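# Lower a slung pipe gently onto the trench bed

## Task

Using the pipe's slings, ease the pipe down into the trench until it lies along its full length on the trench floor. The attempt fails immediately if the pipe moves quickly while in contact with a bank or the trench, for example by being dropped from height or rolled in.

## Robot and tools

Robots: four identical i2rt Big YAM arms named arm1, arm2, arm3 and arm4. Each has six revolute joints, a two-finger gripper and a wrist camera. Two fixed room cameras, cam_high and cam_low, also give views. The hand reaches roughly 1.0 m from the joint1 axis. Arm feet, in the scene frame (metres, quaternion w,x,y,z), with each foot facing along its own +x: arm1 at (-1.010, -0.478, 0.809), quat (0.767, -0.008, -0.002, 0.641). arm2 at (-0.307, 0.516, 0.819), quat (0.685, -0.007, -0.006, -0.728). arm3 at (0.612, -0.542, 0.812), quat (0.646, 0.002, -0.005, 0.763). arm4 at (1.210, 0.500, 0.782), quat (0.730, 0.001, -0.002, -0.683). So arm1 and arm3 sit on the -y side and arm2 and arm4 on the +y side.

Frame: a single scene frame with its origin on the floor and +z up. The hand point lies between the finger pads, about 1 cm short of the tips. The fingers point along the hand's +z and open along its y. The printed hand value may be off, more so when the arm is stretched. hand_target is the pose the hand would have at the joint targets currently held; under load the hand may sit below or short of it.

move: one action for any subset of arms, plus optional "cameras". Each arm key (arm1..arm4) takes an object with "joints", "target" and optionally "speed". "joints" maps names to absolute angles: joint1_rad (-2.879 to 2.879, base yaw, positive counter-clockwise seen from above), joint2_rad (0 to 3.141, shoulder, raising then forward), joint3_rad (0 to 3.019, elbow opening), joint4_rad (-1.692 to 1.57, hand pitch, positive tips fingers up), joint5_rad (-1.57 to 1.57, sideways swing, positive to the arm's right), joint6_rad (-2.094 to 2.094, roll, positive clockwise seen from behind), gripper_m (0 to 0.093, fingertip gap in metres). "target" is one list of seven numbers per arm, [x, y, z, qw, qx, qy, qz], an absolute pose in the scene frame in metres; the hand travels in a straight line from its current hand_target toward it. With "target", "joints" may only carry gripper_m. "speed" (0.002 to 0.5 m/s, default 0.25; turning capped at double that in rad/s) needs a "target". All hand paths in one call finish together, paced by the slowest; a path is cut off after 10 s. The controller limits each step to 100 mm and 20 degrees from the measured hand and uses damped IK, favouring position. Expect centimetre-level errors, possible overshoot of speed near full stretch, and no slowing for obstacles or other arms. Unknown keys make a call invalid; out-of-range numbers get it refused, and a refusal cancels the remaining move, wait and finished_scene calls in that reply.

"cameras": list from arm1_cam_wrist..arm4_cam_wrist, cam_high, cam_low, or "all"; omitted or null means all, [] means none.

wait: "seconds" from 0 to 10; commands nothing new and returns state and images like an empty move. zoom_image: "camera" and "region" [x0, y0, x1, y1] in pixels (origin top-left, images 672x504, region at most 504x504) of that camera's latest image in this scene. read_manual returns URDF licence text only. finished_scene takes this scene's number and is final; the pipe must stay resting on the bed on its own.

Results: per-arm joint_positions, Joint velocities (rad/s, gripper in m/s; "within noise" when still), joint torques (N m, positive toward larger angle; joints 3 and 4 wrap at ±28), hand, hand_target, joint_status and hand_status. A "move" line lists each arm sent motion with "done" or its worst status. "off_target": stopped short and maybe still pushing. "time_out": the arm kept a nearby target and keeps pushing (see on_its_own); send the reported positions to relieve it; a joint carrying a load then sags. "joint command not followed" / "pose unreachable": a self/other-arm clearance check blocked the command ("not_followed" per joint); the gripper part still runs. Arms left out appear under "as last shown" with "not commanded". The "pictures" line gives image order; frames may lag state slightly.

Gripper: gripping a rigid part at full force reads up to 0.005 m under its width (sometimes up to 0.002 over); closed on nothing reads 0.000 to 0.003. Commanding about 0.005 m below first-contact width gives full force (50 to 64 N per pad). Open well above the reading to release.

Cautions: the pipe must never touch bank or trench while moving fast, so lower slowly with the slings held evenly, and never let go above the bed. Do not knock anything out of the work area or onto the floor. Avoid pressing arms together, including closing a gripper on another arm's fingers; the clearance check can be late and lets fingers, gripper bodies and cameras collide. Arms keep pushing on contact, which can overheat motors: MOTOR HOT appears at 85 °C and at 100 °C the arm goes limp for 30 s or more (keys read "limit_stop_at_motor_heat"; resend targets afterwards). Stretched or loaded arms heat even while idle. The scene keeps running while you think, holding the last command, and loose objects may occasionally be nudged.

Each tool is called after "Request:" by a JSON object that holds its "fn" and its "kwargs", one argument or row to a line.

## Session

Request:
{"fn": "move", "kwargs": {

}}

Scene clock: 0.00 s.
Joint torques (N m): no reading
Heat: arm1: hottest joint2_rad 29 °C; arm2: hottest gripper 29 °C; arm3: hottest joint2_rad 29 °C; arm4: hottest joint5_rad 29 °C.
Joint velocities: within noise
arm1.joint_positions: joint1_rad=+0.463 joint2_rad=+0.644 joint3_rad=+1.433 joint4_rad=-1.528 joint5_rad=-0.151 joint6_rad=+0.131 gripper_m=+0.09396
arm1.joint_status: not commanded
arm1.hand: x=-1.1007 y=-0.2799 z=+1.3245 quat_wxyz=(-0.162, +0.716, -0.571, -0.367) (m; scene frame)
arm1.hand_target: x=-1.1003 y=-0.2818 z=+1.3343 quat_wxyz=(-0.169, +0.713, -0.567, -0.376) (m; scene frame)
arm1.hand_status: not commanded
arm2.joint_positions: joint1_rad=+0.344 joint2_rad=+0.519 joint3_rad=+1.379 joint4_rad=-1.320 joint5_rad=+0.063 joint6_rad=+0.187 gripper_m=+0.09396
arm2.joint_status: not commanded
arm2.hand: x=-0.2620 y=+0.3341 z=+1.3801 quat_wxyz=(-0.439, -0.579, -0.615, +0.304) (m; scene frame)
arm2.hand_target: x=-0.2629 y=+0.3373 z=+1.3911 quat_wxyz=(-0.449, -0.575, -0.610, +0.310) (m; scene frame)
arm2.hand_status: not commanded
arm3.joint_positions: joint1_rad=-0.192 joint2_rad=+0.525 joint3_rad=+1.406 joint4_rad=-1.298 joint5_rad=-0.073 joint6_rad=+0.119 gripper_m=+0.09396
arm3.joint_status: not commanded
arm3.hand: x=+0.6033 y=-0.3522 z=+1.3879 quat_wxyz=(-0.348, +0.562, -0.618, -0.425) (m; scene frame)
arm3.hand_target: x=+0.6032 y=-0.3558 z=+1.3978 quat_wxyz=(-0.355, +0.558, -0.613, -0.433) (m; scene frame)
arm3.hand_status: not commanded
arm4.joint_positions: joint1_rad=-0.380 joint2_rad=+0.466 joint3_rad=+1.426 joint4_rad=-1.395 joint5_rad=+0.164 joint6_rad=+0.191 gripper_m=+0.09396
arm4.joint_status: not commanded
arm4.hand: x=+1.1323 y=+0.3633 z=+1.3533 quat_wxyz=(-0.305, -0.747, -0.388, +0.446) (m; scene frame)
arm4.hand_target: x=+1.1330 y=+0.3657 z=+1.3639 quat_wxyz=(-0.312, -0.741, -0.383, +0.454) (m; scene frame)
arm4.hand_status: not commanded
pictures: arm1_cam_wrist, arm2_cam_wrist, arm3_cam_wrist, arm4_cam_wrist, cam_high, cam_low

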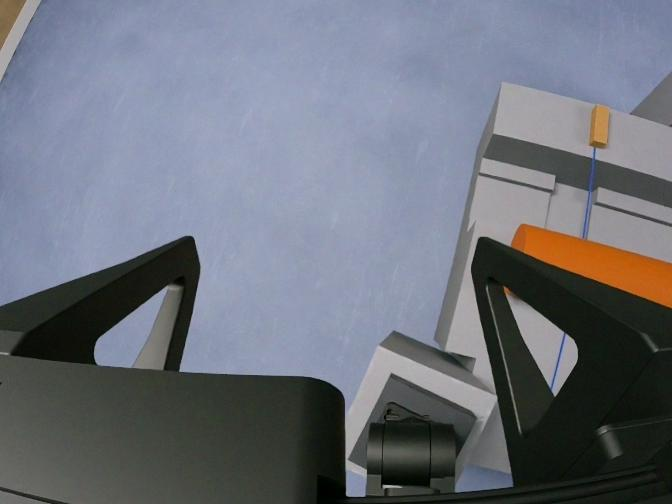

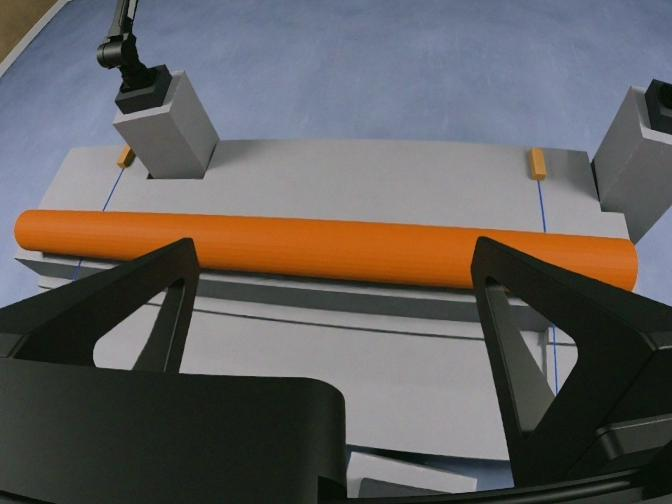

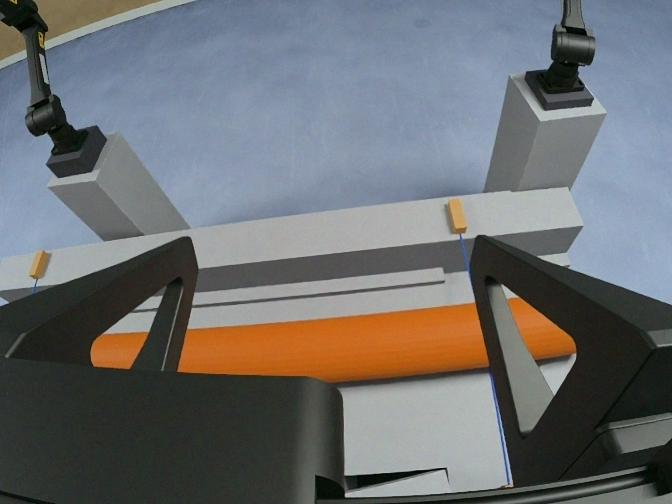

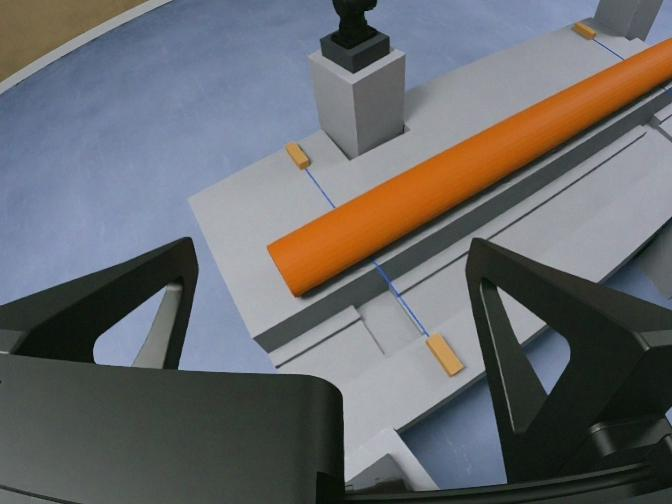

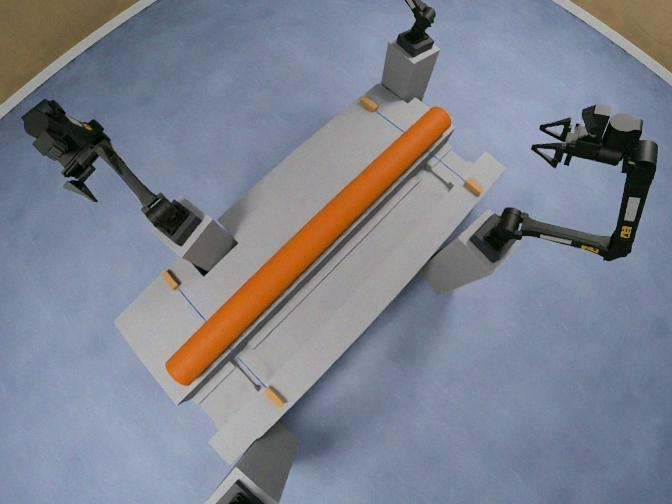

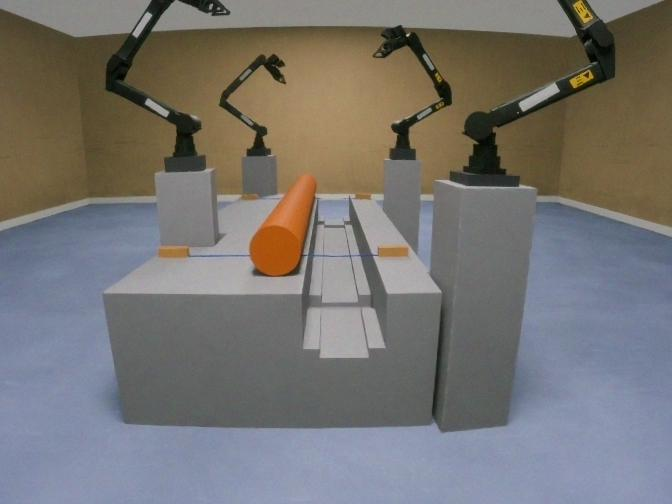

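Request:
{"fn": "move", "kwargs": {
  "arm1": {"joints":{"joint1_rad":-1.47,"joint5_rad":0,"joint6_rad":-1.45}},
  "arm2": {"joints":{"joint1_rad":-0.93,"joint5_rad":0,"joint6_rad":-1.0}},
  "arm3": {"joints":{"joint1_rad":-1.5,"joint5_rad":0,"joint6_rad":-1.5}},
  "arm4": {"joints":{"joint1_rad":-1.06,"joint5_rad":0,"joint6_rad":-1.0}},
  "cameras": []
}}

Request:
{"fn": "move", "kwargs": {
  "arm1": {"target":[-0.69,-0.50,0.82,0,0.707,-0.707,0]},
  "arm2": {"target":[-0.66,0.28,0.82,0,0.707,0.707,0]},
  "arm3": {"target":[0.84,-0.50,0.82,0,0.707,-0.707,0]},
  "arm4": {"target":[0.86,0.27,0.82,0,0.707,0.707,0]}
}}

Scene clock: 28.43 s.
Joint torques (N m): arm1=[-1.14 1.44 8.84 2.14 -0.11 -0.03] | arm2=[-1.73 5.19 10.24 1.39 -0.14 0.14] | arm3=[0.73 4.37 7.73 1.74 -0.1 0.02] | arm4=[-0.21 7.18 7.43 1.96 -0.01 0.08]
Heat: arm1: hottest joint3_rad 30 °C; arm2: hottest joint3_rad 32 °C; arm3: hottest joint2_rad 29 °C; arm4: hottest joint3_rad 30 °C.
move: arm1 done; arm2 done; arm3 done; arm4 done
Joint velocities: within noise
arm1.joint_positions: joint1_rad=-1.465 joint2_rad=+0.644 joint3_rad=+1.433 joint4_rad=-1.528 joint5_rad=+0.001 joint6_rad=-1.441 gripper_m=+0.09397
arm1.joint_status: all done
arm1.hand: x=-0.8074 y=-0.4892 z=+1.3292 quat_wxyz=(-0.296, +0.578, -0.706, +0.284) (m; scene frame)
arm1.hand_target: x=-0.8097 y=-0.4899 z=+1.3390 quat_wxyz=(-0.302, +0.576, -0.700, +0.294) (m; scene frame)
arm1.hand_status: not commanded
arm2.joint_positions: joint1_rad=-0.918 joint2_rad=+0.519 joint3_rad=+1.379 joint4_rad=-1.320 joint5_rad=+0.001 joint6_rad=-0.993 gripper_m=+0.09397
arm2.joint_status: all done
arm2.hand: x=-0.4693 y=+0.4166 z=+1.3789 quat_wxyz=(+0.101, -0.598, -0.600, +0.522) (m; scene frame)
arm2.hand_target: x=-0.4678 y=+0.4204 z=+1.3899 quat_wxyz=(+0.108, -0.594, -0.594, +0.532) (m; scene frame)
arm2.hand_status: not commanded
arm3.joint_positions: joint1_rad=-1.495 joint2_rad=+0.525 joint3_rad=+1.406 joint4_rad=-1.298 joint5_rad=-0.002 joint6_rad=-1.493 gripper_m=+0.09397
arm3.joint_status: all done
arm3.hand: x=+0.8006 y=-0.5014 z=+1.3869 quat_wxyz=(-0.446, +0.637, -0.543, +0.317) (m; scene frame)
arm3.hand_target: x=+0.7975 y=-0.5036 z=+1.3968 quat_wxyz=(-0.452, +0.632, -0.538, +0.326) (m; scene frame)
arm3.hand_status: not commanded
arm4.joint_positions: joint1_rad=-1.054 joint2_rad=+0.466 joint3_rad=+1.426 joint4_rad=-1.395 joint5_rad=+0.002 joint6_rad=-0.987 gripper_m=+0.09397
arm4.joint_status: all done
arm4.hand: x=+1.0762 y=+0.4157 z=+1.3519 quat_wxyz=(+0.106, -0.598, -0.595, +0.526) (m; scene frame)
arm4.hand_target: x=+1.0778 y=+0.4176 z=+1.3626 quat_wxyz=(+0.113, -0.591, -0.593, +0.535) (m; scene frame)
arm4.hand_status: not commanded
pictures: none
No camera images: "cameras" was empty.

Scene clock: 31.57 s.
Joint torques (N m): arm1=[0.91 -10.11 7.28 0.85 -0.02 -0.1] | arm2=[-0.32 -14.8 11.12 -0.24 -0.23 0.2] | arm3=[0.38 -7.36 6.04 0.38 -0.36 0.09] | arm4=[0.38 -13.51 9.78 0.38 -0.08 0.16]
Heat: arm1: hottest joint3_rad 30 °C; arm2: hottest joint3_rad 33 °C; arm3: hottest joint2_rad 29 °C; arm4: hottest joint3_rad 30 °C.
move: arm1 done; arm2 off_target; arm3 done; arm4 off_target
Joint velocities: within noise
arm1.joint_positions: joint1_rad=-1.473 joint2_rad=+1.457 joint3_rad=+0.689 joint4_rad=-0.841 joint5_rad=-0.010 joint6_rad=-1.632 gripper_m=+0.09397
arm1.joint_status: not commanded
arm1.hand: x=-0.6996 y=-0.5018 z=+0.8168 quat_wxyz=(+0.007, +0.700, -0.714, -0.010) (m; scene frame)
arm1.hand_target: x=-0.6901 y=-0.5000 z=+0.8202 quat_wxyz=(+0.000, +0.707, -0.707, +0.000) (m; scene frame)
arm1.hand_status: done (0.010 m and 1.8 deg from the pose sent, 0.523 m and 49.7 deg at the start)
arm2.joint_positions: joint1_rad=-0.918 joint2_rad=+1.720 joint3_rad=+0.942 joint4_rad=-0.863 joint5_rad=+0.015 joint6_rad=-0.982 gripper_m=+0.09397
arm2.joint_status: not commanded
arm2.hand: x=-0.6405 y=+0.2954 z=+0.8052 quat_wxyz=(-0.005, -0.706, -0.708, -0.030) (m; scene frame)
arm2.hand_target: x=-0.6593 y=+0.2805 z=+0.8207 quat_wxyz=(+0.000, -0.707, -0.707, +0.000) (m; scene frame)
arm2.hand_status: off_target (0.029 m and 3.4 deg from the pose sent, 0.606 m and 64.3 deg at the start)
arm3.joint_positions: joint1_rad=-1.534 joint2_rad=+1.213 joint3_rad=+0.468 joint4_rad=-0.853 joint5_rad=+0.012 joint6_rad=-1.385 gripper_m=+0.09397
arm3.joint_status: not commanded
arm3.hand: x=+0.8348 y=-0.4994 z=+0.8175 quat_wxyz=(+0.010, +0.713, -0.701, -0.005) (m; scene frame)
arm3.hand_target: x=+0.8401 y=-0.5000 z=+0.8201 quat_wxyz=(+0.000, +0.707, -0.707, +0.000) (m; scene frame)
arm3.hand_status: done (0.006 m and 1.6 deg from the pose sent, 0.568 m and 67.0 deg at the start)
arm4.joint_positions: joint1_rad=-1.054 joint2_rad=+1.627 joint3_rad=+0.946 joint4_rad=-0.961 joint5_rad=+0.007 joint6_rad=-0.987 gripper_m=+0.09397
arm4.joint_status: not commanded
arm4.hand: x=+0.8832 y=+0.2864 z=+0.8001 quat_wxyz=(-0.006, -0.707, -0.707, -0.036) (m; scene frame)
arm4.hand_target: x=+0.8610 y=+0.2706 z=+0.8209 quat_wxyz=(+0.000, -0.707, -0.707, +0.000) (m; scene frame)
arm4.hand_status: off_target (0.035 m and 4.2 deg from the pose sent, 0.592 m and 64.9 deg at the start)
pictures: arm1_cam_wrist, arm2_cam_wrist, arm3_cam_wrist, arm4_cam_wrist, cam_high, cam_low

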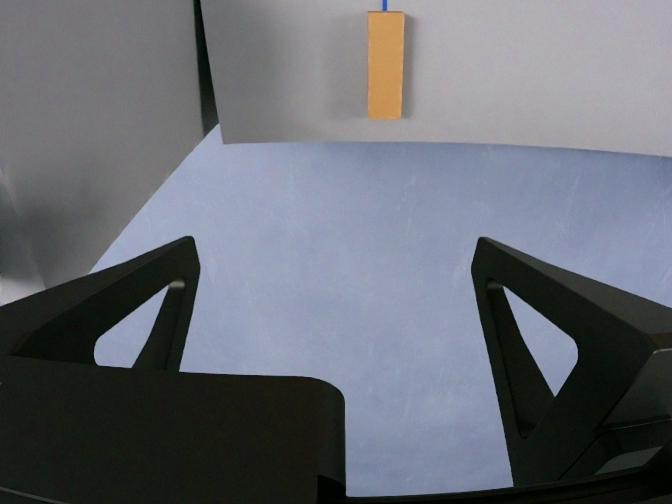

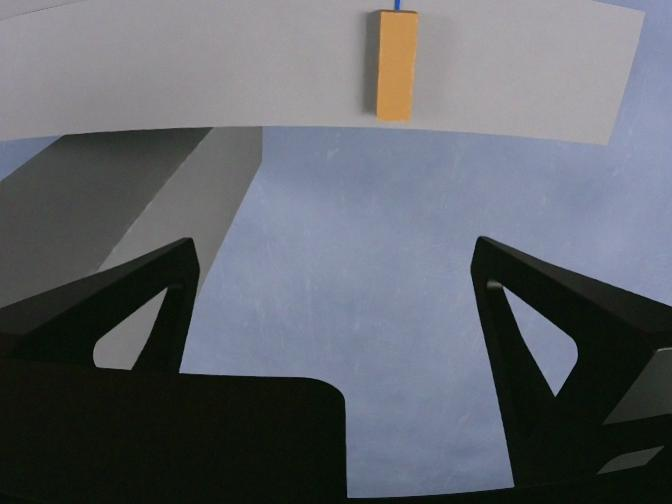

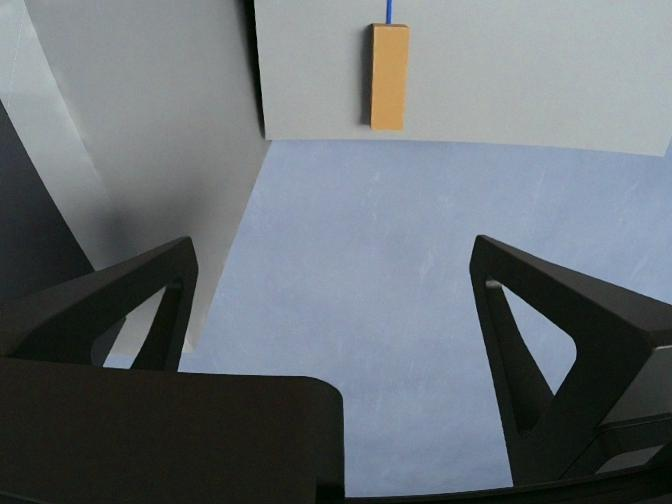

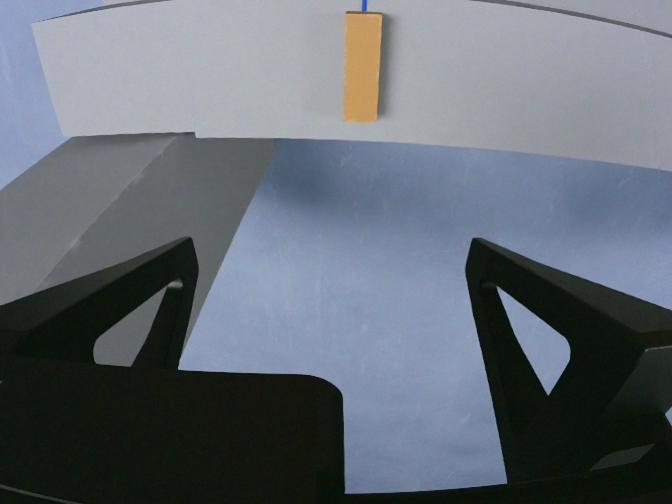

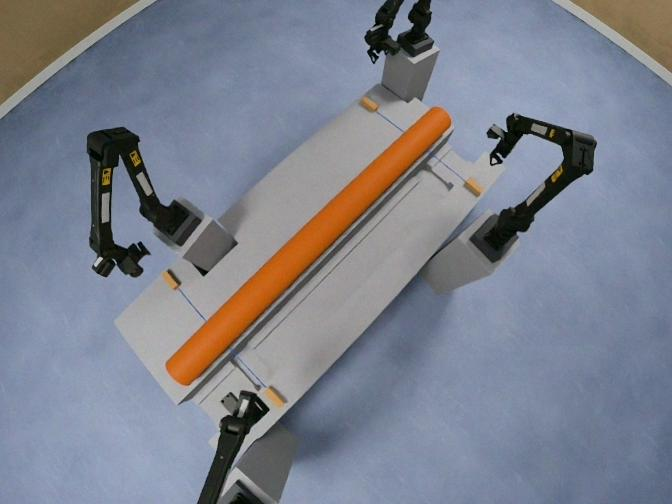

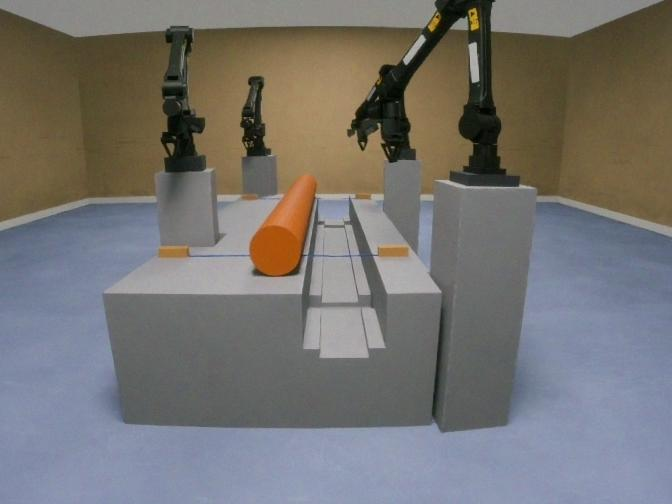

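Request:
{"fn": "move", "kwargs": {
  "arm1": {"target":[-0.652,-0.463,0.70,0,0.707,-0.707,0]},
  "arm2": {"target":[-0.696,0.250,0.715,0,0.707,0.707,0]},
  "arm3": {"target":[0.881,-0.475,0.70,0,0.707,-0.707,0]},
  "arm4": {"target":[0.849,0.242,0.72,0,0.707,0.707,0]}
}}

Scene clock: 42.17 s.
Joint torques (N m): arm1=[0.62 -12.28 5.44 0.69 -0.09 0.1] | arm2=[0.32 -17.73 9.01 -0.1 -0.22 0.21] | arm3=[1.79 -11.87 3.74 0.38 -0.33 0.1] | arm4=[0.85 -15.38 7.72 0.53 -0.07 0.31]
Heat: arm1: hottest joint3_rad 31 °C; arm2: hottest joint3_rad 34 °C; arm3: hottest joint2_rad 29 °C; arm4: hottest joint3_rad 32 °C.
move: arm1 off_target; arm2 off_target; arm3 off_target; arm4 off_target
Joint velocities: within noise
arm1.joint_positions: joint1_rad=-1.355 joint2_rad=+1.847 joint3_rad=+0.713 joint4_rad=-0.481 joint5_rad=-0.010 joint6_rad=-1.538 gripper_m=+0.09397
arm1.joint_status: not commanded
arm1.hand: x=-0.6675 y=-0.4652 z=+0.6982 quat_wxyz=(+0.011, +0.709, -0.705, -0.010) (m; scene frame)
arm1.hand_target: x=-0.6524 y=-0.4630 z=+0.7004 quat_wxyz=(+0.000, +0.707, -0.707, +0.000) (m; scene frame)
arm1.hand_status: off_target (0.016 m and 1.7 deg from the pose sent, 0.132 m and 1.8 deg at the start)
arm2.joint_positions: joint1_rad=-0.918 joint2_rad=+2.021 joint3_rad=+1.045 joint4_rad=-0.661 joint5_rad=+0.014 joint6_rad=-0.975 gripper_m=+0.09397
arm2.joint_status: not commanded
arm2.hand: x=-0.6784 y=+0.2683 z=+0.7044 quat_wxyz=(-0.005, -0.708, -0.706, -0.027) (m; scene frame)
arm2.hand_target: x=-0.6955 y=+0.2503 z=+0.7158 quat_wxyz=(+0.000, -0.707, -0.707, +0.000) (m; scene frame)
arm2.hand_status: off_target (0.028 m and 3.2 deg from the pose sent, 0.115 m and 3.4 deg at the start)
arm3.joint_positions: joint1_rad=-1.495 joint2_rad=+1.741 joint3_rad=+0.487 joint4_rad=-0.354 joint5_rad=+0.011 joint6_rad=-1.329 gripper_m=+0.09397
arm3.joint_status: not commanded
arm3.hand: x=+0.8681 y=-0.4808 z=+0.6969 quat_wxyz=(+0.014, +0.707, -0.707, -0.007) (m; scene frame)
arm3.hand_target: x=+0.8808 y=-0.4751 z=+0.7003 quat_wxyz=(+0.000, +0.707, -0.707, +0.000) (m; scene frame)
arm3.hand_status: off_target (0.014 m and 1.8 deg from the pose sent, 0.129 m and 1.6 deg at the start)
arm4.joint_positions: joint1_rad=-1.023 joint2_rad=+1.868 joint3_rad=+0.956 joint4_rad=-0.721 joint5_rad=+0.006 joint6_rad=-0.962 gripper_m=+0.09397
arm4.joint_status: not commanded
arm4.hand: x=+0.8691 y=+0.2610 z=+0.7064 quat_wxyz=(-0.005, -0.705, -0.709, -0.032) (m; scene frame)
arm4.hand_target: x=+0.8498 y=+0.2425 z=+0.7208 quat_wxyz=(+0.000, -0.707, -0.707, +0.000) (m; scene frame)
arm4.hand_status: off_target (0.031 m and 3.7 deg from the pose sent, 0.098 m and 4.2 deg at the start)
pictures: arm1_cam_wrist, arm2_cam_wrist, arm3_cam_wrist, arm4_cam_wrist, cam_high, cam_low

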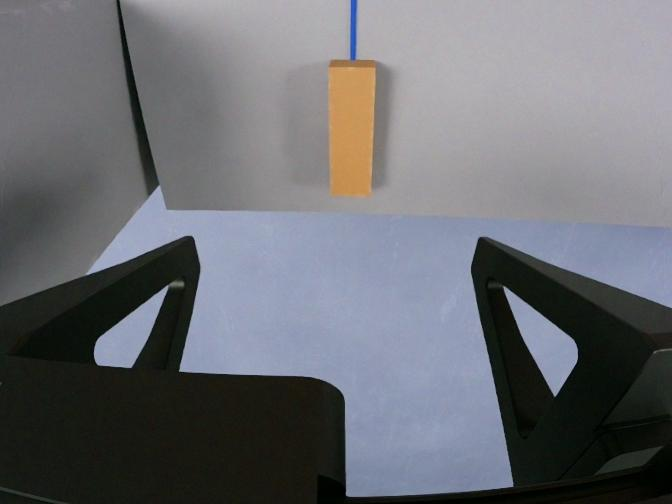

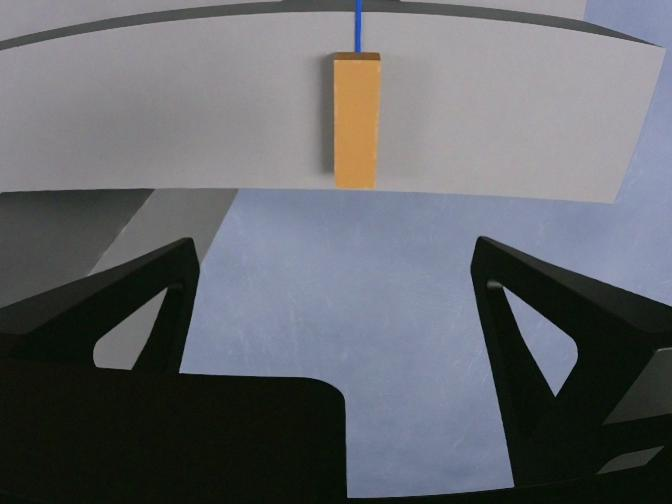

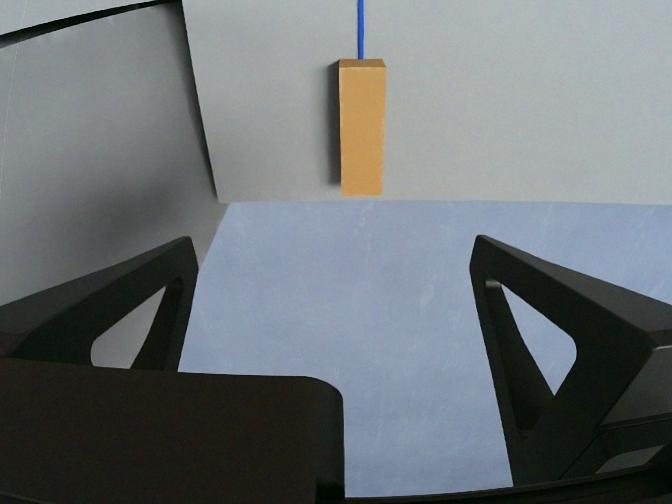

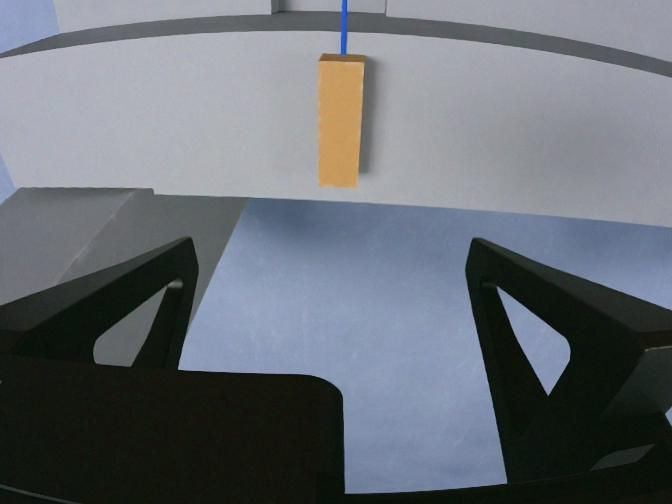

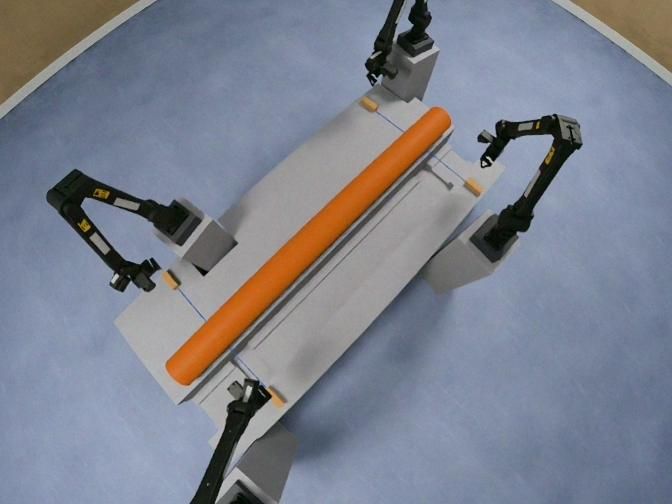

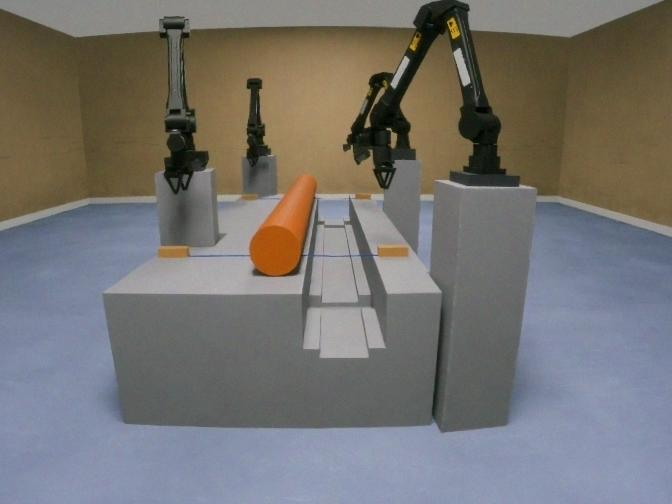

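Request:
{"fn": "move", "kwargs": {
  "arm1": {"target":[-0.638,-0.463,0.60,0,0.707,-0.707,0]},
  "arm2": {"target":[-0.707,0.256,0.61,0,0.707,0.707,0]},
  "arm3": {"target":[0.903,-0.480,0.60,0,0.707,-0.707,0]},
  "arm4": {"target":[0.853,0.249,0.61,0,0.707,0.707,0]}
}}

Scene clock: 51.00 s.
Joint torques (N m): arm1=[0.79 -14.33 2.96 0.83 -0.07 0.07] | arm2=[-1.79 -19.43 6.48 -0.06 -0.15 0.05] | arm3=[0.67 -15.27 0.76 0.4 -0.3 -0.08] | arm4=[0.26 -17.32 4.51 0.58 -0.03 0.2]
Heat: arm1: hottest joint3_rad 31 °C; arm2: hottest joint3_rad 33 °C; arm3: hottest joint2_rad 29 °C; arm4: hottest joint3_rad 33 °C.
move: arm1 done; arm2 off_target; arm3 done; arm4 off_target
Joint velocities: within noise
arm1.joint_positions: joint1_rad=-1.355 joint2_rad=+2.162 joint3_rad=+0.799 joint4_rad=-0.242 joint5_rad=-0.010 joint6_rad=-1.537 gripper_m=+0.09397
arm1.joint_status: not commanded
arm1.hand: x=-0.6479 y=-0.4653 z=+0.6013 quat_wxyz=(+0.007, +0.708, -0.706, -0.007) (m; scene frame)
arm1.hand_target: x=-0.6381 y=-0.4630 z=+0.6002 quat_wxyz=(+0.000, +0.707, -0.707, +0.000) (m; scene frame)
arm1.hand_status: done (0.010 m and 1.2 deg from the pose sent, 0.103 m and 1.7 deg at the start)
arm2.joint_positions: joint1_rad=-0.918 joint2_rad=+2.276 joint3_rad=+1.105 joint4_rad=-0.458 joint5_rad=+0.014 joint6_rad=-0.987 gripper_m=+0.09397
arm2.joint_status: not commanded
arm2.hand: x=-0.6851 y=+0.2620 z=+0.6018 quat_wxyz=(-0.004, -0.704, -0.710, -0.023) (m; scene frame)
arm2.hand_target: x=-0.7068 y=+0.2563 z=+0.6106 quat_wxyz=(+0.000, -0.707, -0.707, +0.000) (m; scene frame)
arm2.hand_status: off_target (0.024 m and 2.8 deg from the pose sent, 0.099 m and 3.2 deg at the start)
arm3.joint_positions: joint1_rad=-1.517 joint2_rad=+2.141 joint3_rad=+0.601 joint4_rad=-0.057 joint5_rad=+0.011 joint6_rad=-1.352 gripper_m=+0.09397
arm3.joint_status: not commanded
arm3.hand: x=+0.8951 y=-0.4799 z=+0.5985 quat_wxyz=(+0.009, +0.707, -0.707, -0.005) (m; scene frame)
arm3.hand_target: x=+0.9030 y=-0.4800 z=+0.6001 quat_wxyz=(+0.000, +0.707, -0.707, +0.000) (m; scene frame)
arm3.hand_status: done (0.008 m and 1.2 deg from the pose sent, 0.103 m and 1.8 deg at the start)
arm4.joint_positions: joint1_rad=-1.023 joint2_rad=+2.128 joint3_rad=+0.956 joint4_rad=-0.448 joint5_rad=+0.006 joint6_rad=-0.962 gripper_m=+0.09397
arm4.joint_status: not commanded
arm4.hand: x=+0.8700 y=+0.2610 z=+0.5994 quat_wxyz=(-0.004, -0.705, -0.709, -0.026) (m; scene frame)
arm4.hand_target: x=+0.8534 y=+0.2493 z=+0.6103 quat_wxyz=(+0.000, -0.707, -0.707, +0.000) (m; scene frame)
arm4.hand_status: off_target (0.023 m and 3.0 deg from the pose sent, 0.099 m and 3.7 deg at the start)
pictures: arm1_cam_wrist, arm2_cam_wrist, arm3_cam_wrist, arm4_cam_wrist, cam_high, cam_low

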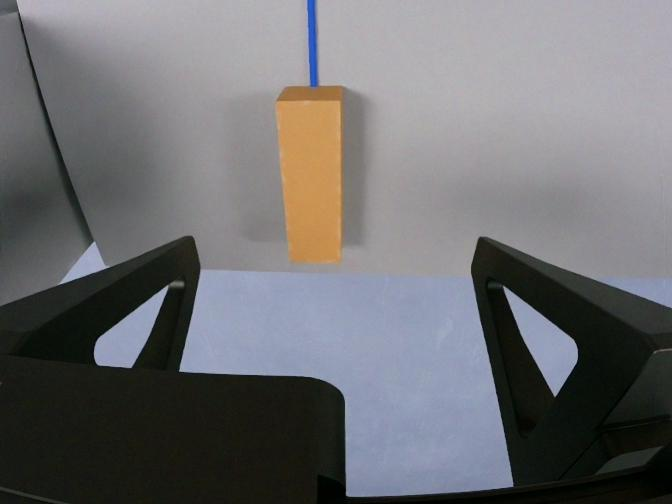

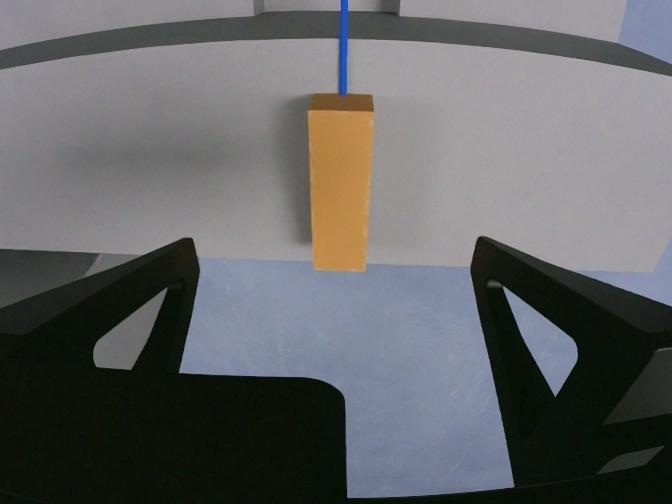

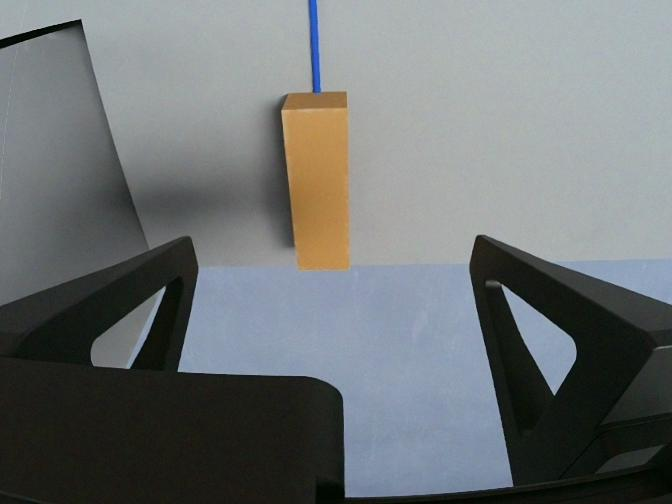

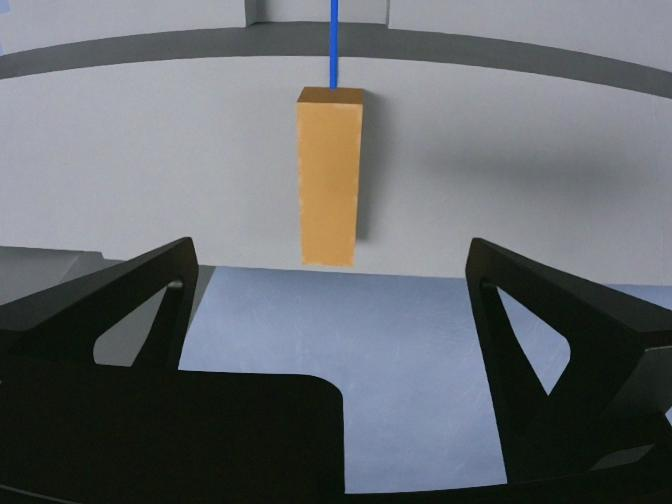

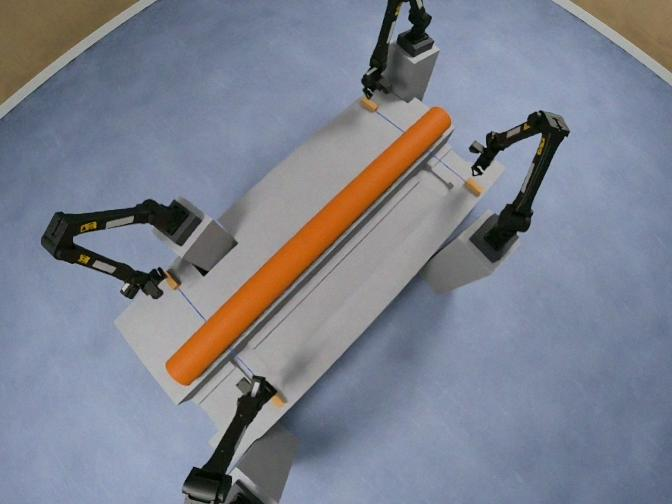

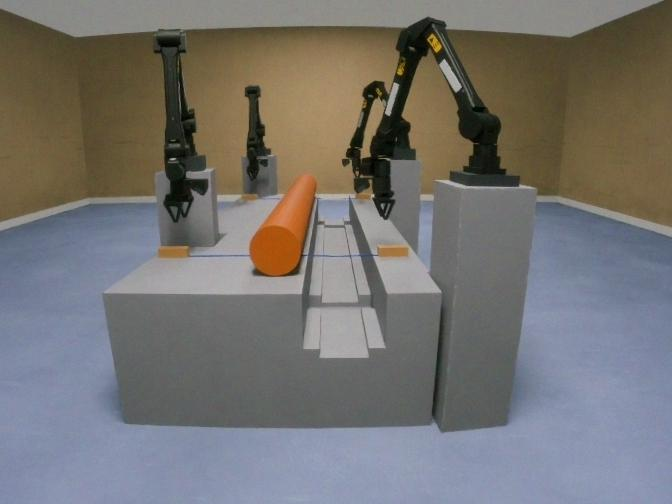

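Request:
{"fn": "move", "kwargs": {
  "arm1": {"target":[-0.651,-0.463,0.52,0,0.707,-0.707,0]},
  "arm2": {"target":[-0.707,0.265,0.528,0,0.707,0.707,0]},
  "arm3": {"target":[0.894,-0.483,0.52,0,0.707,-0.707,0]},
  "arm4": {"target":[0.856,0.257,0.53,0,0.707,0.707,0]}
}}

Request:
{"fn": "move", "kwargs": {
  "arm1": {"joints":{"gripper_m":0.02}},
  "arm2": {"joints":{"gripper_m":0.02}},
  "arm3": {"joints":{"gripper_m":0.02}},
  "arm4": {"joints":{"gripper_m":0.02}}
}}

Scene clock: 56.23 s.
Joint torques (N m): arm1=[0.32 -15.44 0.72 0.99 -0.1 0.12] | arm2=[-1.55 -20.25 4.74 -0.05 -0.14 0.07] | arm3=[0.56 -16.56 -0.99 0.42 -0.3 -0.07] | arm4=[-0.26 -17.96 3.22 0.55 -0.02 0.06]
Heat: arm1: hottest joint3_rad 31 °C; arm2: hottest joint3_rad 33 °C; arm3: hottest joint2_rad 29 °C; arm4: hottest joint3_rad 32 °C.
move: arm1 done; arm2 off_target; arm3 done; arm4 off_target
Joint velocities: within noise
arm1.joint_positions: joint1_rad=-1.355 joint2_rad=+2.401 joint3_rad=+0.858 joint4_rad=-0.053 joint5_rad=-0.010 joint6_rad=-1.533 gripper_m=+0.09397
arm1.joint_status: not commanded
arm1.hand: x=-0.6550 y=-0.4664 z=+0.5218 quat_wxyz=(+0.004, +0.707, -0.707, -0.004) (m; scene frame)
arm1.hand_target: x=-0.6512 y=-0.4630 z=+0.5200 quat_wxyz=(+0.000, +0.707, -0.707, +0.000) (m; scene frame)
arm1.hand_status: done (0.006 m and 0.7 deg from the pose sent, 0.081 m and 1.2 deg at the start)
arm2.joint_positions: joint1_rad=-0.939 joint2_rad=+2.477 joint3_rad=+1.172 joint4_rad=-0.321 joint5_rad=+0.014 joint6_rad=-1.006 gripper_m=+0.09397
arm2.joint_status: not commanded
arm2.hand: x=-0.6865 y=+0.2712 z=+0.5208 quat_wxyz=(-0.005, -0.705, -0.709, -0.022) (m; scene frame)
arm2.hand_target: x=-0.7066 y=+0.2653 z=+0.5284 quat_wxyz=(+0.000, -0.707, -0.707, +0.000) (m; scene frame)
arm2.hand_status: off_target (0.023 m and 2.6 deg from the pose sent, 0.077 m and 2.8 deg at the start)
arm3.joint_positions: joint1_rad=-1.521 joint2_rad=+2.429 joint3_rad=+0.682 joint4_rad=+0.152 joint5_rad=+0.011 joint6_rad=-1.358 gripper_m=+0.09397
arm3.joint_status: not commanded
arm3.hand: x=+0.8869 y=-0.4821 z=+0.5183 quat_wxyz=(+0.009, +0.708, -0.706, -0.004) (m; scene frame)
arm3.hand_target: x=+0.8939 y=-0.4830 z=+0.5200 quat_wxyz=(+0.000, +0.707, -0.707, +0.000) (m; scene frame)
arm3.hand_status: done (0.007 m and 1.1 deg from the pose sent, 0.079 m and 1.2 deg at the start)
arm4.joint_positions: joint1_rad=-1.025 joint2_rad=+2.334 joint3_rad=+0.992 joint4_rad=-0.277 joint5_rad=+0.006 joint6_rad=-0.962 gripper_m=+0.09397
arm4.joint_status: not commanded
arm4.hand: x=+0.8765 y=+0.2663 z=+0.5208 quat_wxyz=(-0.004, -0.706, -0.708, -0.025) (m; scene frame)
arm4.hand_target: x=+0.8563 y=+0.2572 z=+0.5304 quat_wxyz=(+0.000, -0.707, -0.707, +0.000) (m; scene frame)
arm4.hand_status: off_target (0.024 m and 2.9 deg from the pose sent, 0.071 m and 3.0 deg at the start)
pictures: arm1_cam_wrist, arm2_cam_wrist, arm3_cam_wrist, arm4_cam_wrist, cam_high, cam_low

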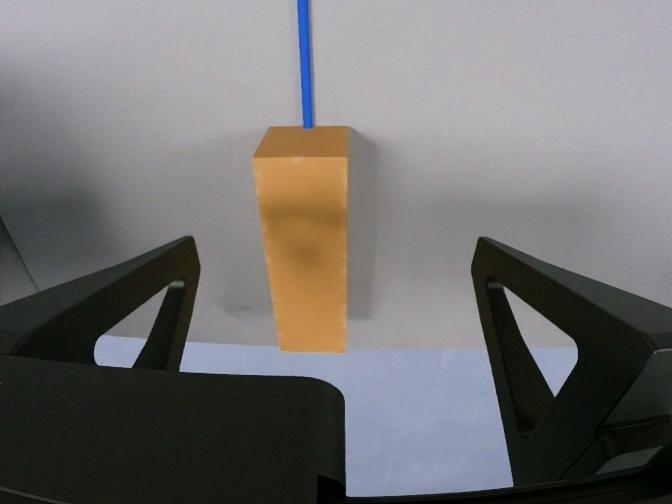

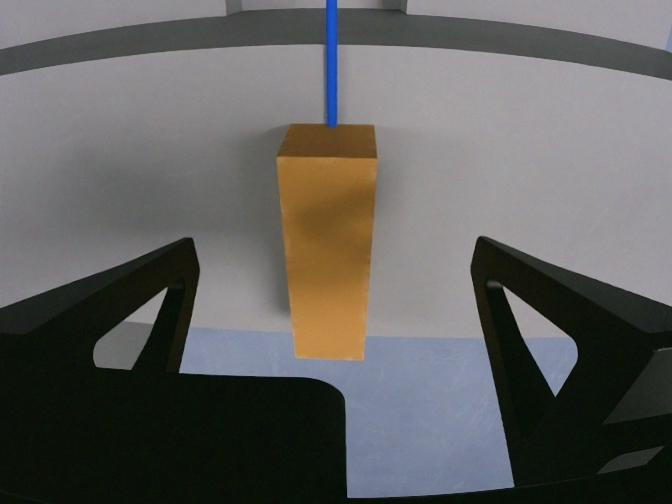

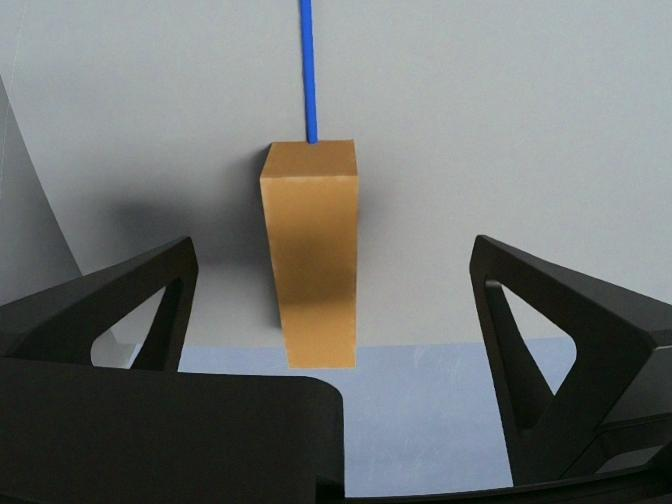

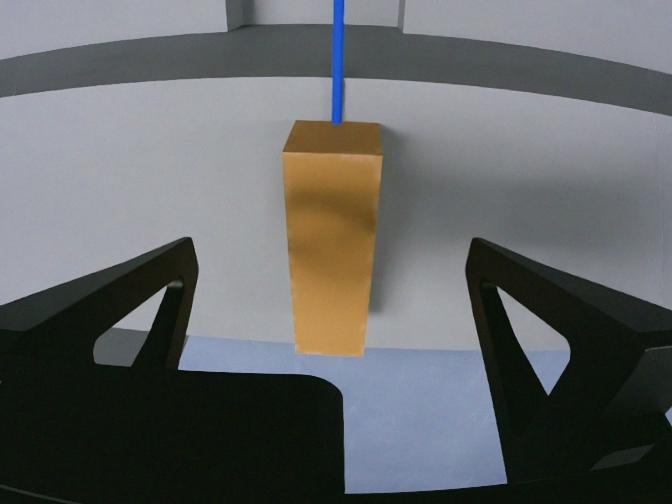

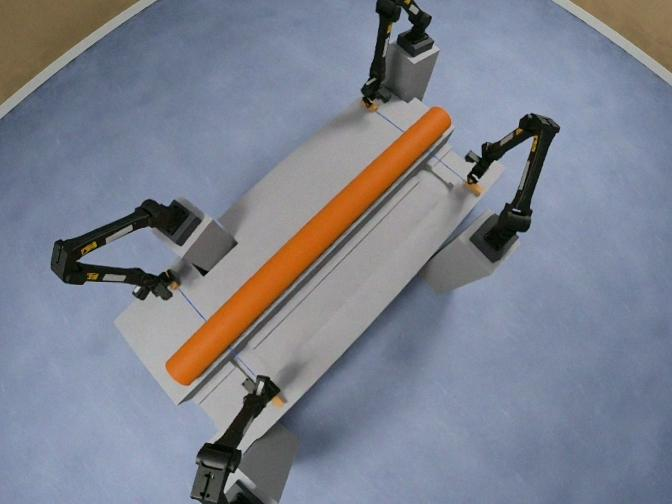

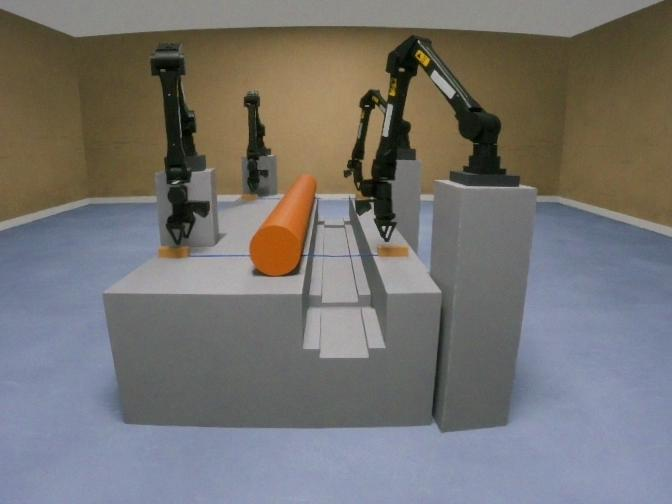

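Scene clock: 56.90 s.
Joint torques (N m): arm1=[1.03 -14.62 0.84 1.03 -0.08 0.09] | arm2=[-1.55 -20.13 4.72 -0.05 -0.15 0.07] | arm3=[0.56 -16.56 -1.01 0.36 -0.3 -0.06] | arm4=[-0.38 -17.85 3.21 0.57 -0.01 0.06]
Heat: arm1: hottest joint3_rad 31 °C; arm2: hottest joint3_rad 33 °C; arm3: hottest joint2_rad 30 °C; arm4: hottest joint3_rad 32 °C.
move: arm1 done; arm2 done; arm3 done; arm4 done
Joint velocities: within noise
arm1.joint_positions: joint1_rad=-1.355 joint2_rad=+2.401 joint3_rad=+0.858 joint4_rad=-0.053 joint5_rad=-0.010 joint6_rad=-1.533 gripper_m=+0.02010
arm1.joint_status: all done
arm1.hand: x=-0.6550 y=-0.4664 z=+0.5218 quat_wxyz=(+0.004, +0.707, -0.707, -0.004) (m; scene frame)
arm1.hand_target: x=-0.6512 y=-0.4630 z=+0.5200 quat_wxyz=(+0.000, +0.707, -0.707, +0.000) (m; scene frame)
arm1.hand_status: not commanded
arm2.joint_positions: joint1_rad=-0.939 joint2_rad=+2.477 joint3_rad=+1.172 joint4_rad=-0.321 joint5_rad=+0.014 joint6_rad=-1.007 gripper_m=+0.02008
arm2.joint_status: all done
arm2.hand: x=-0.6865 y=+0.2712 z=+0.5208 quat_wxyz=(-0.005, -0.705, -0.709, -0.022) (m; scene frame)
arm2.hand_target: x=-0.7066 y=+0.2653 z=+0.5284 quat_wxyz=(+0.000, -0.707, -0.707, +0.000) (m; scene frame)
arm2.hand_status: not commanded
arm3.joint_positions: joint1_rad=-1.521 joint2_rad=+2.429 joint3_rad=+0.682 joint4_rad=+0.152 joint5_rad=+0.011 joint6_rad=-1.359 gripper_m=+0.02010
arm3.joint_status: all done
arm3.hand: x=+0.8870 y=-0.4821 z=+0.5183 quat_wxyz=(+0.008, +0.708, -0.706, -0.004) (m; scene frame)
arm3.hand_target: x=+0.8939 y=-0.4830 z=+0.5200 quat_wxyz=(+0.000, +0.707, -0.707, +0.000) (m; scene frame)
arm3.hand_status: not commanded
arm4.joint_positions: joint1_rad=-1.025 joint2_rad=+2.334 joint3_rad=+0.992 joint4_rad=-0.277 joint5_rad=+0.006 joint6_rad=-0.962 gripper_m=+0.02011
arm4.joint_status: all done
arm4.hand: x=+0.8765 y=+0.2663 z=+0.5208 quat_wxyz=(-0.004, -0.706, -0.708, -0.025) (m; scene frame)
arm4.hand_target: x=+0.8563 y=+0.2572 z=+0.5304 quat_wxyz=(+0.000, -0.707, -0.707, +0.000) (m; scene frame)
arm4.hand_status: not commanded
pictures: arm1_cam_wrist, arm2_cam_wrist, arm3_cam_wrist, arm4_cam_wrist, cam_high, cam_low

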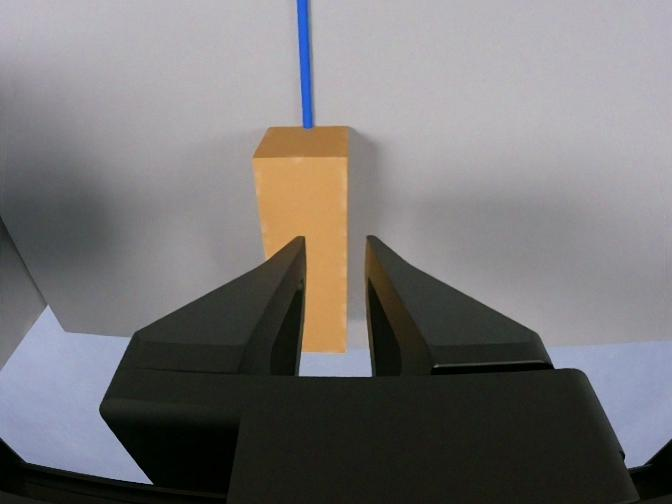

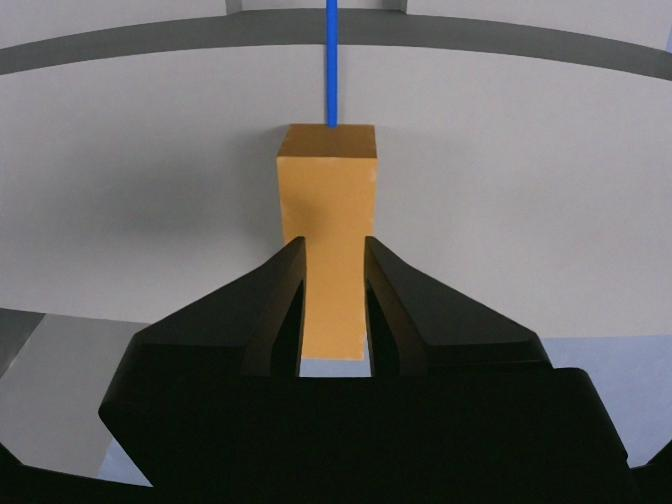

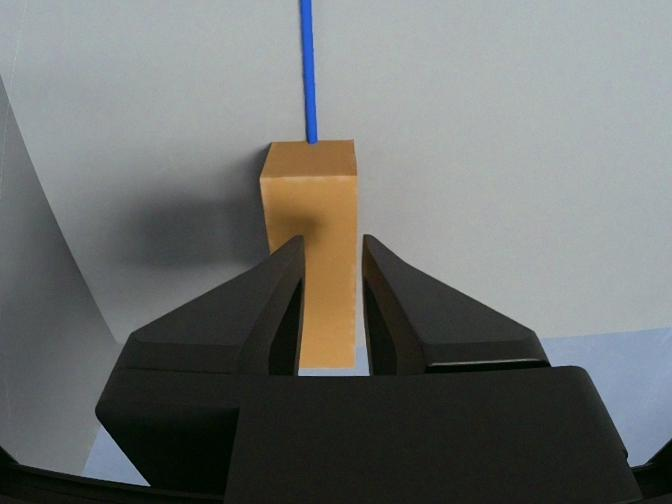

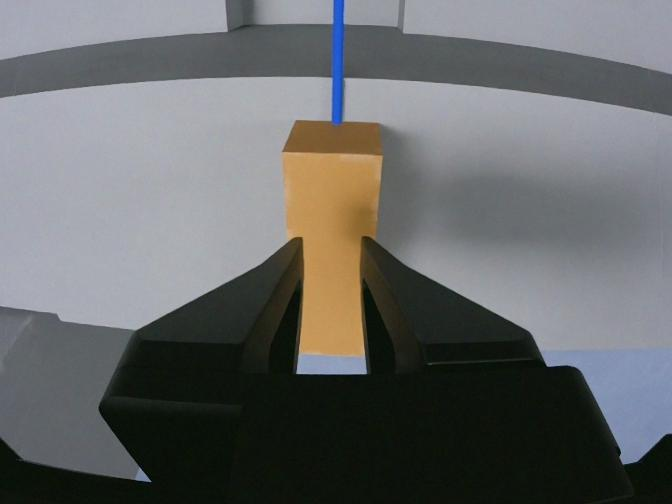

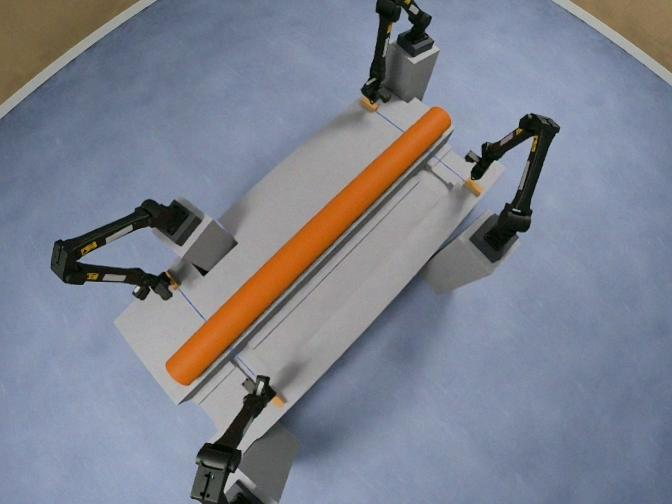

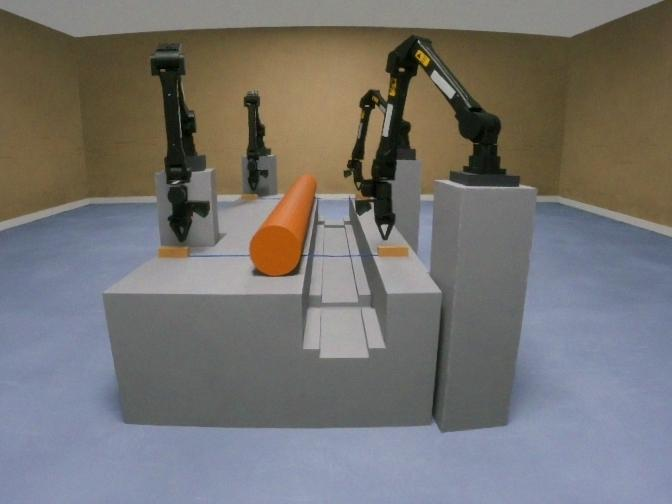

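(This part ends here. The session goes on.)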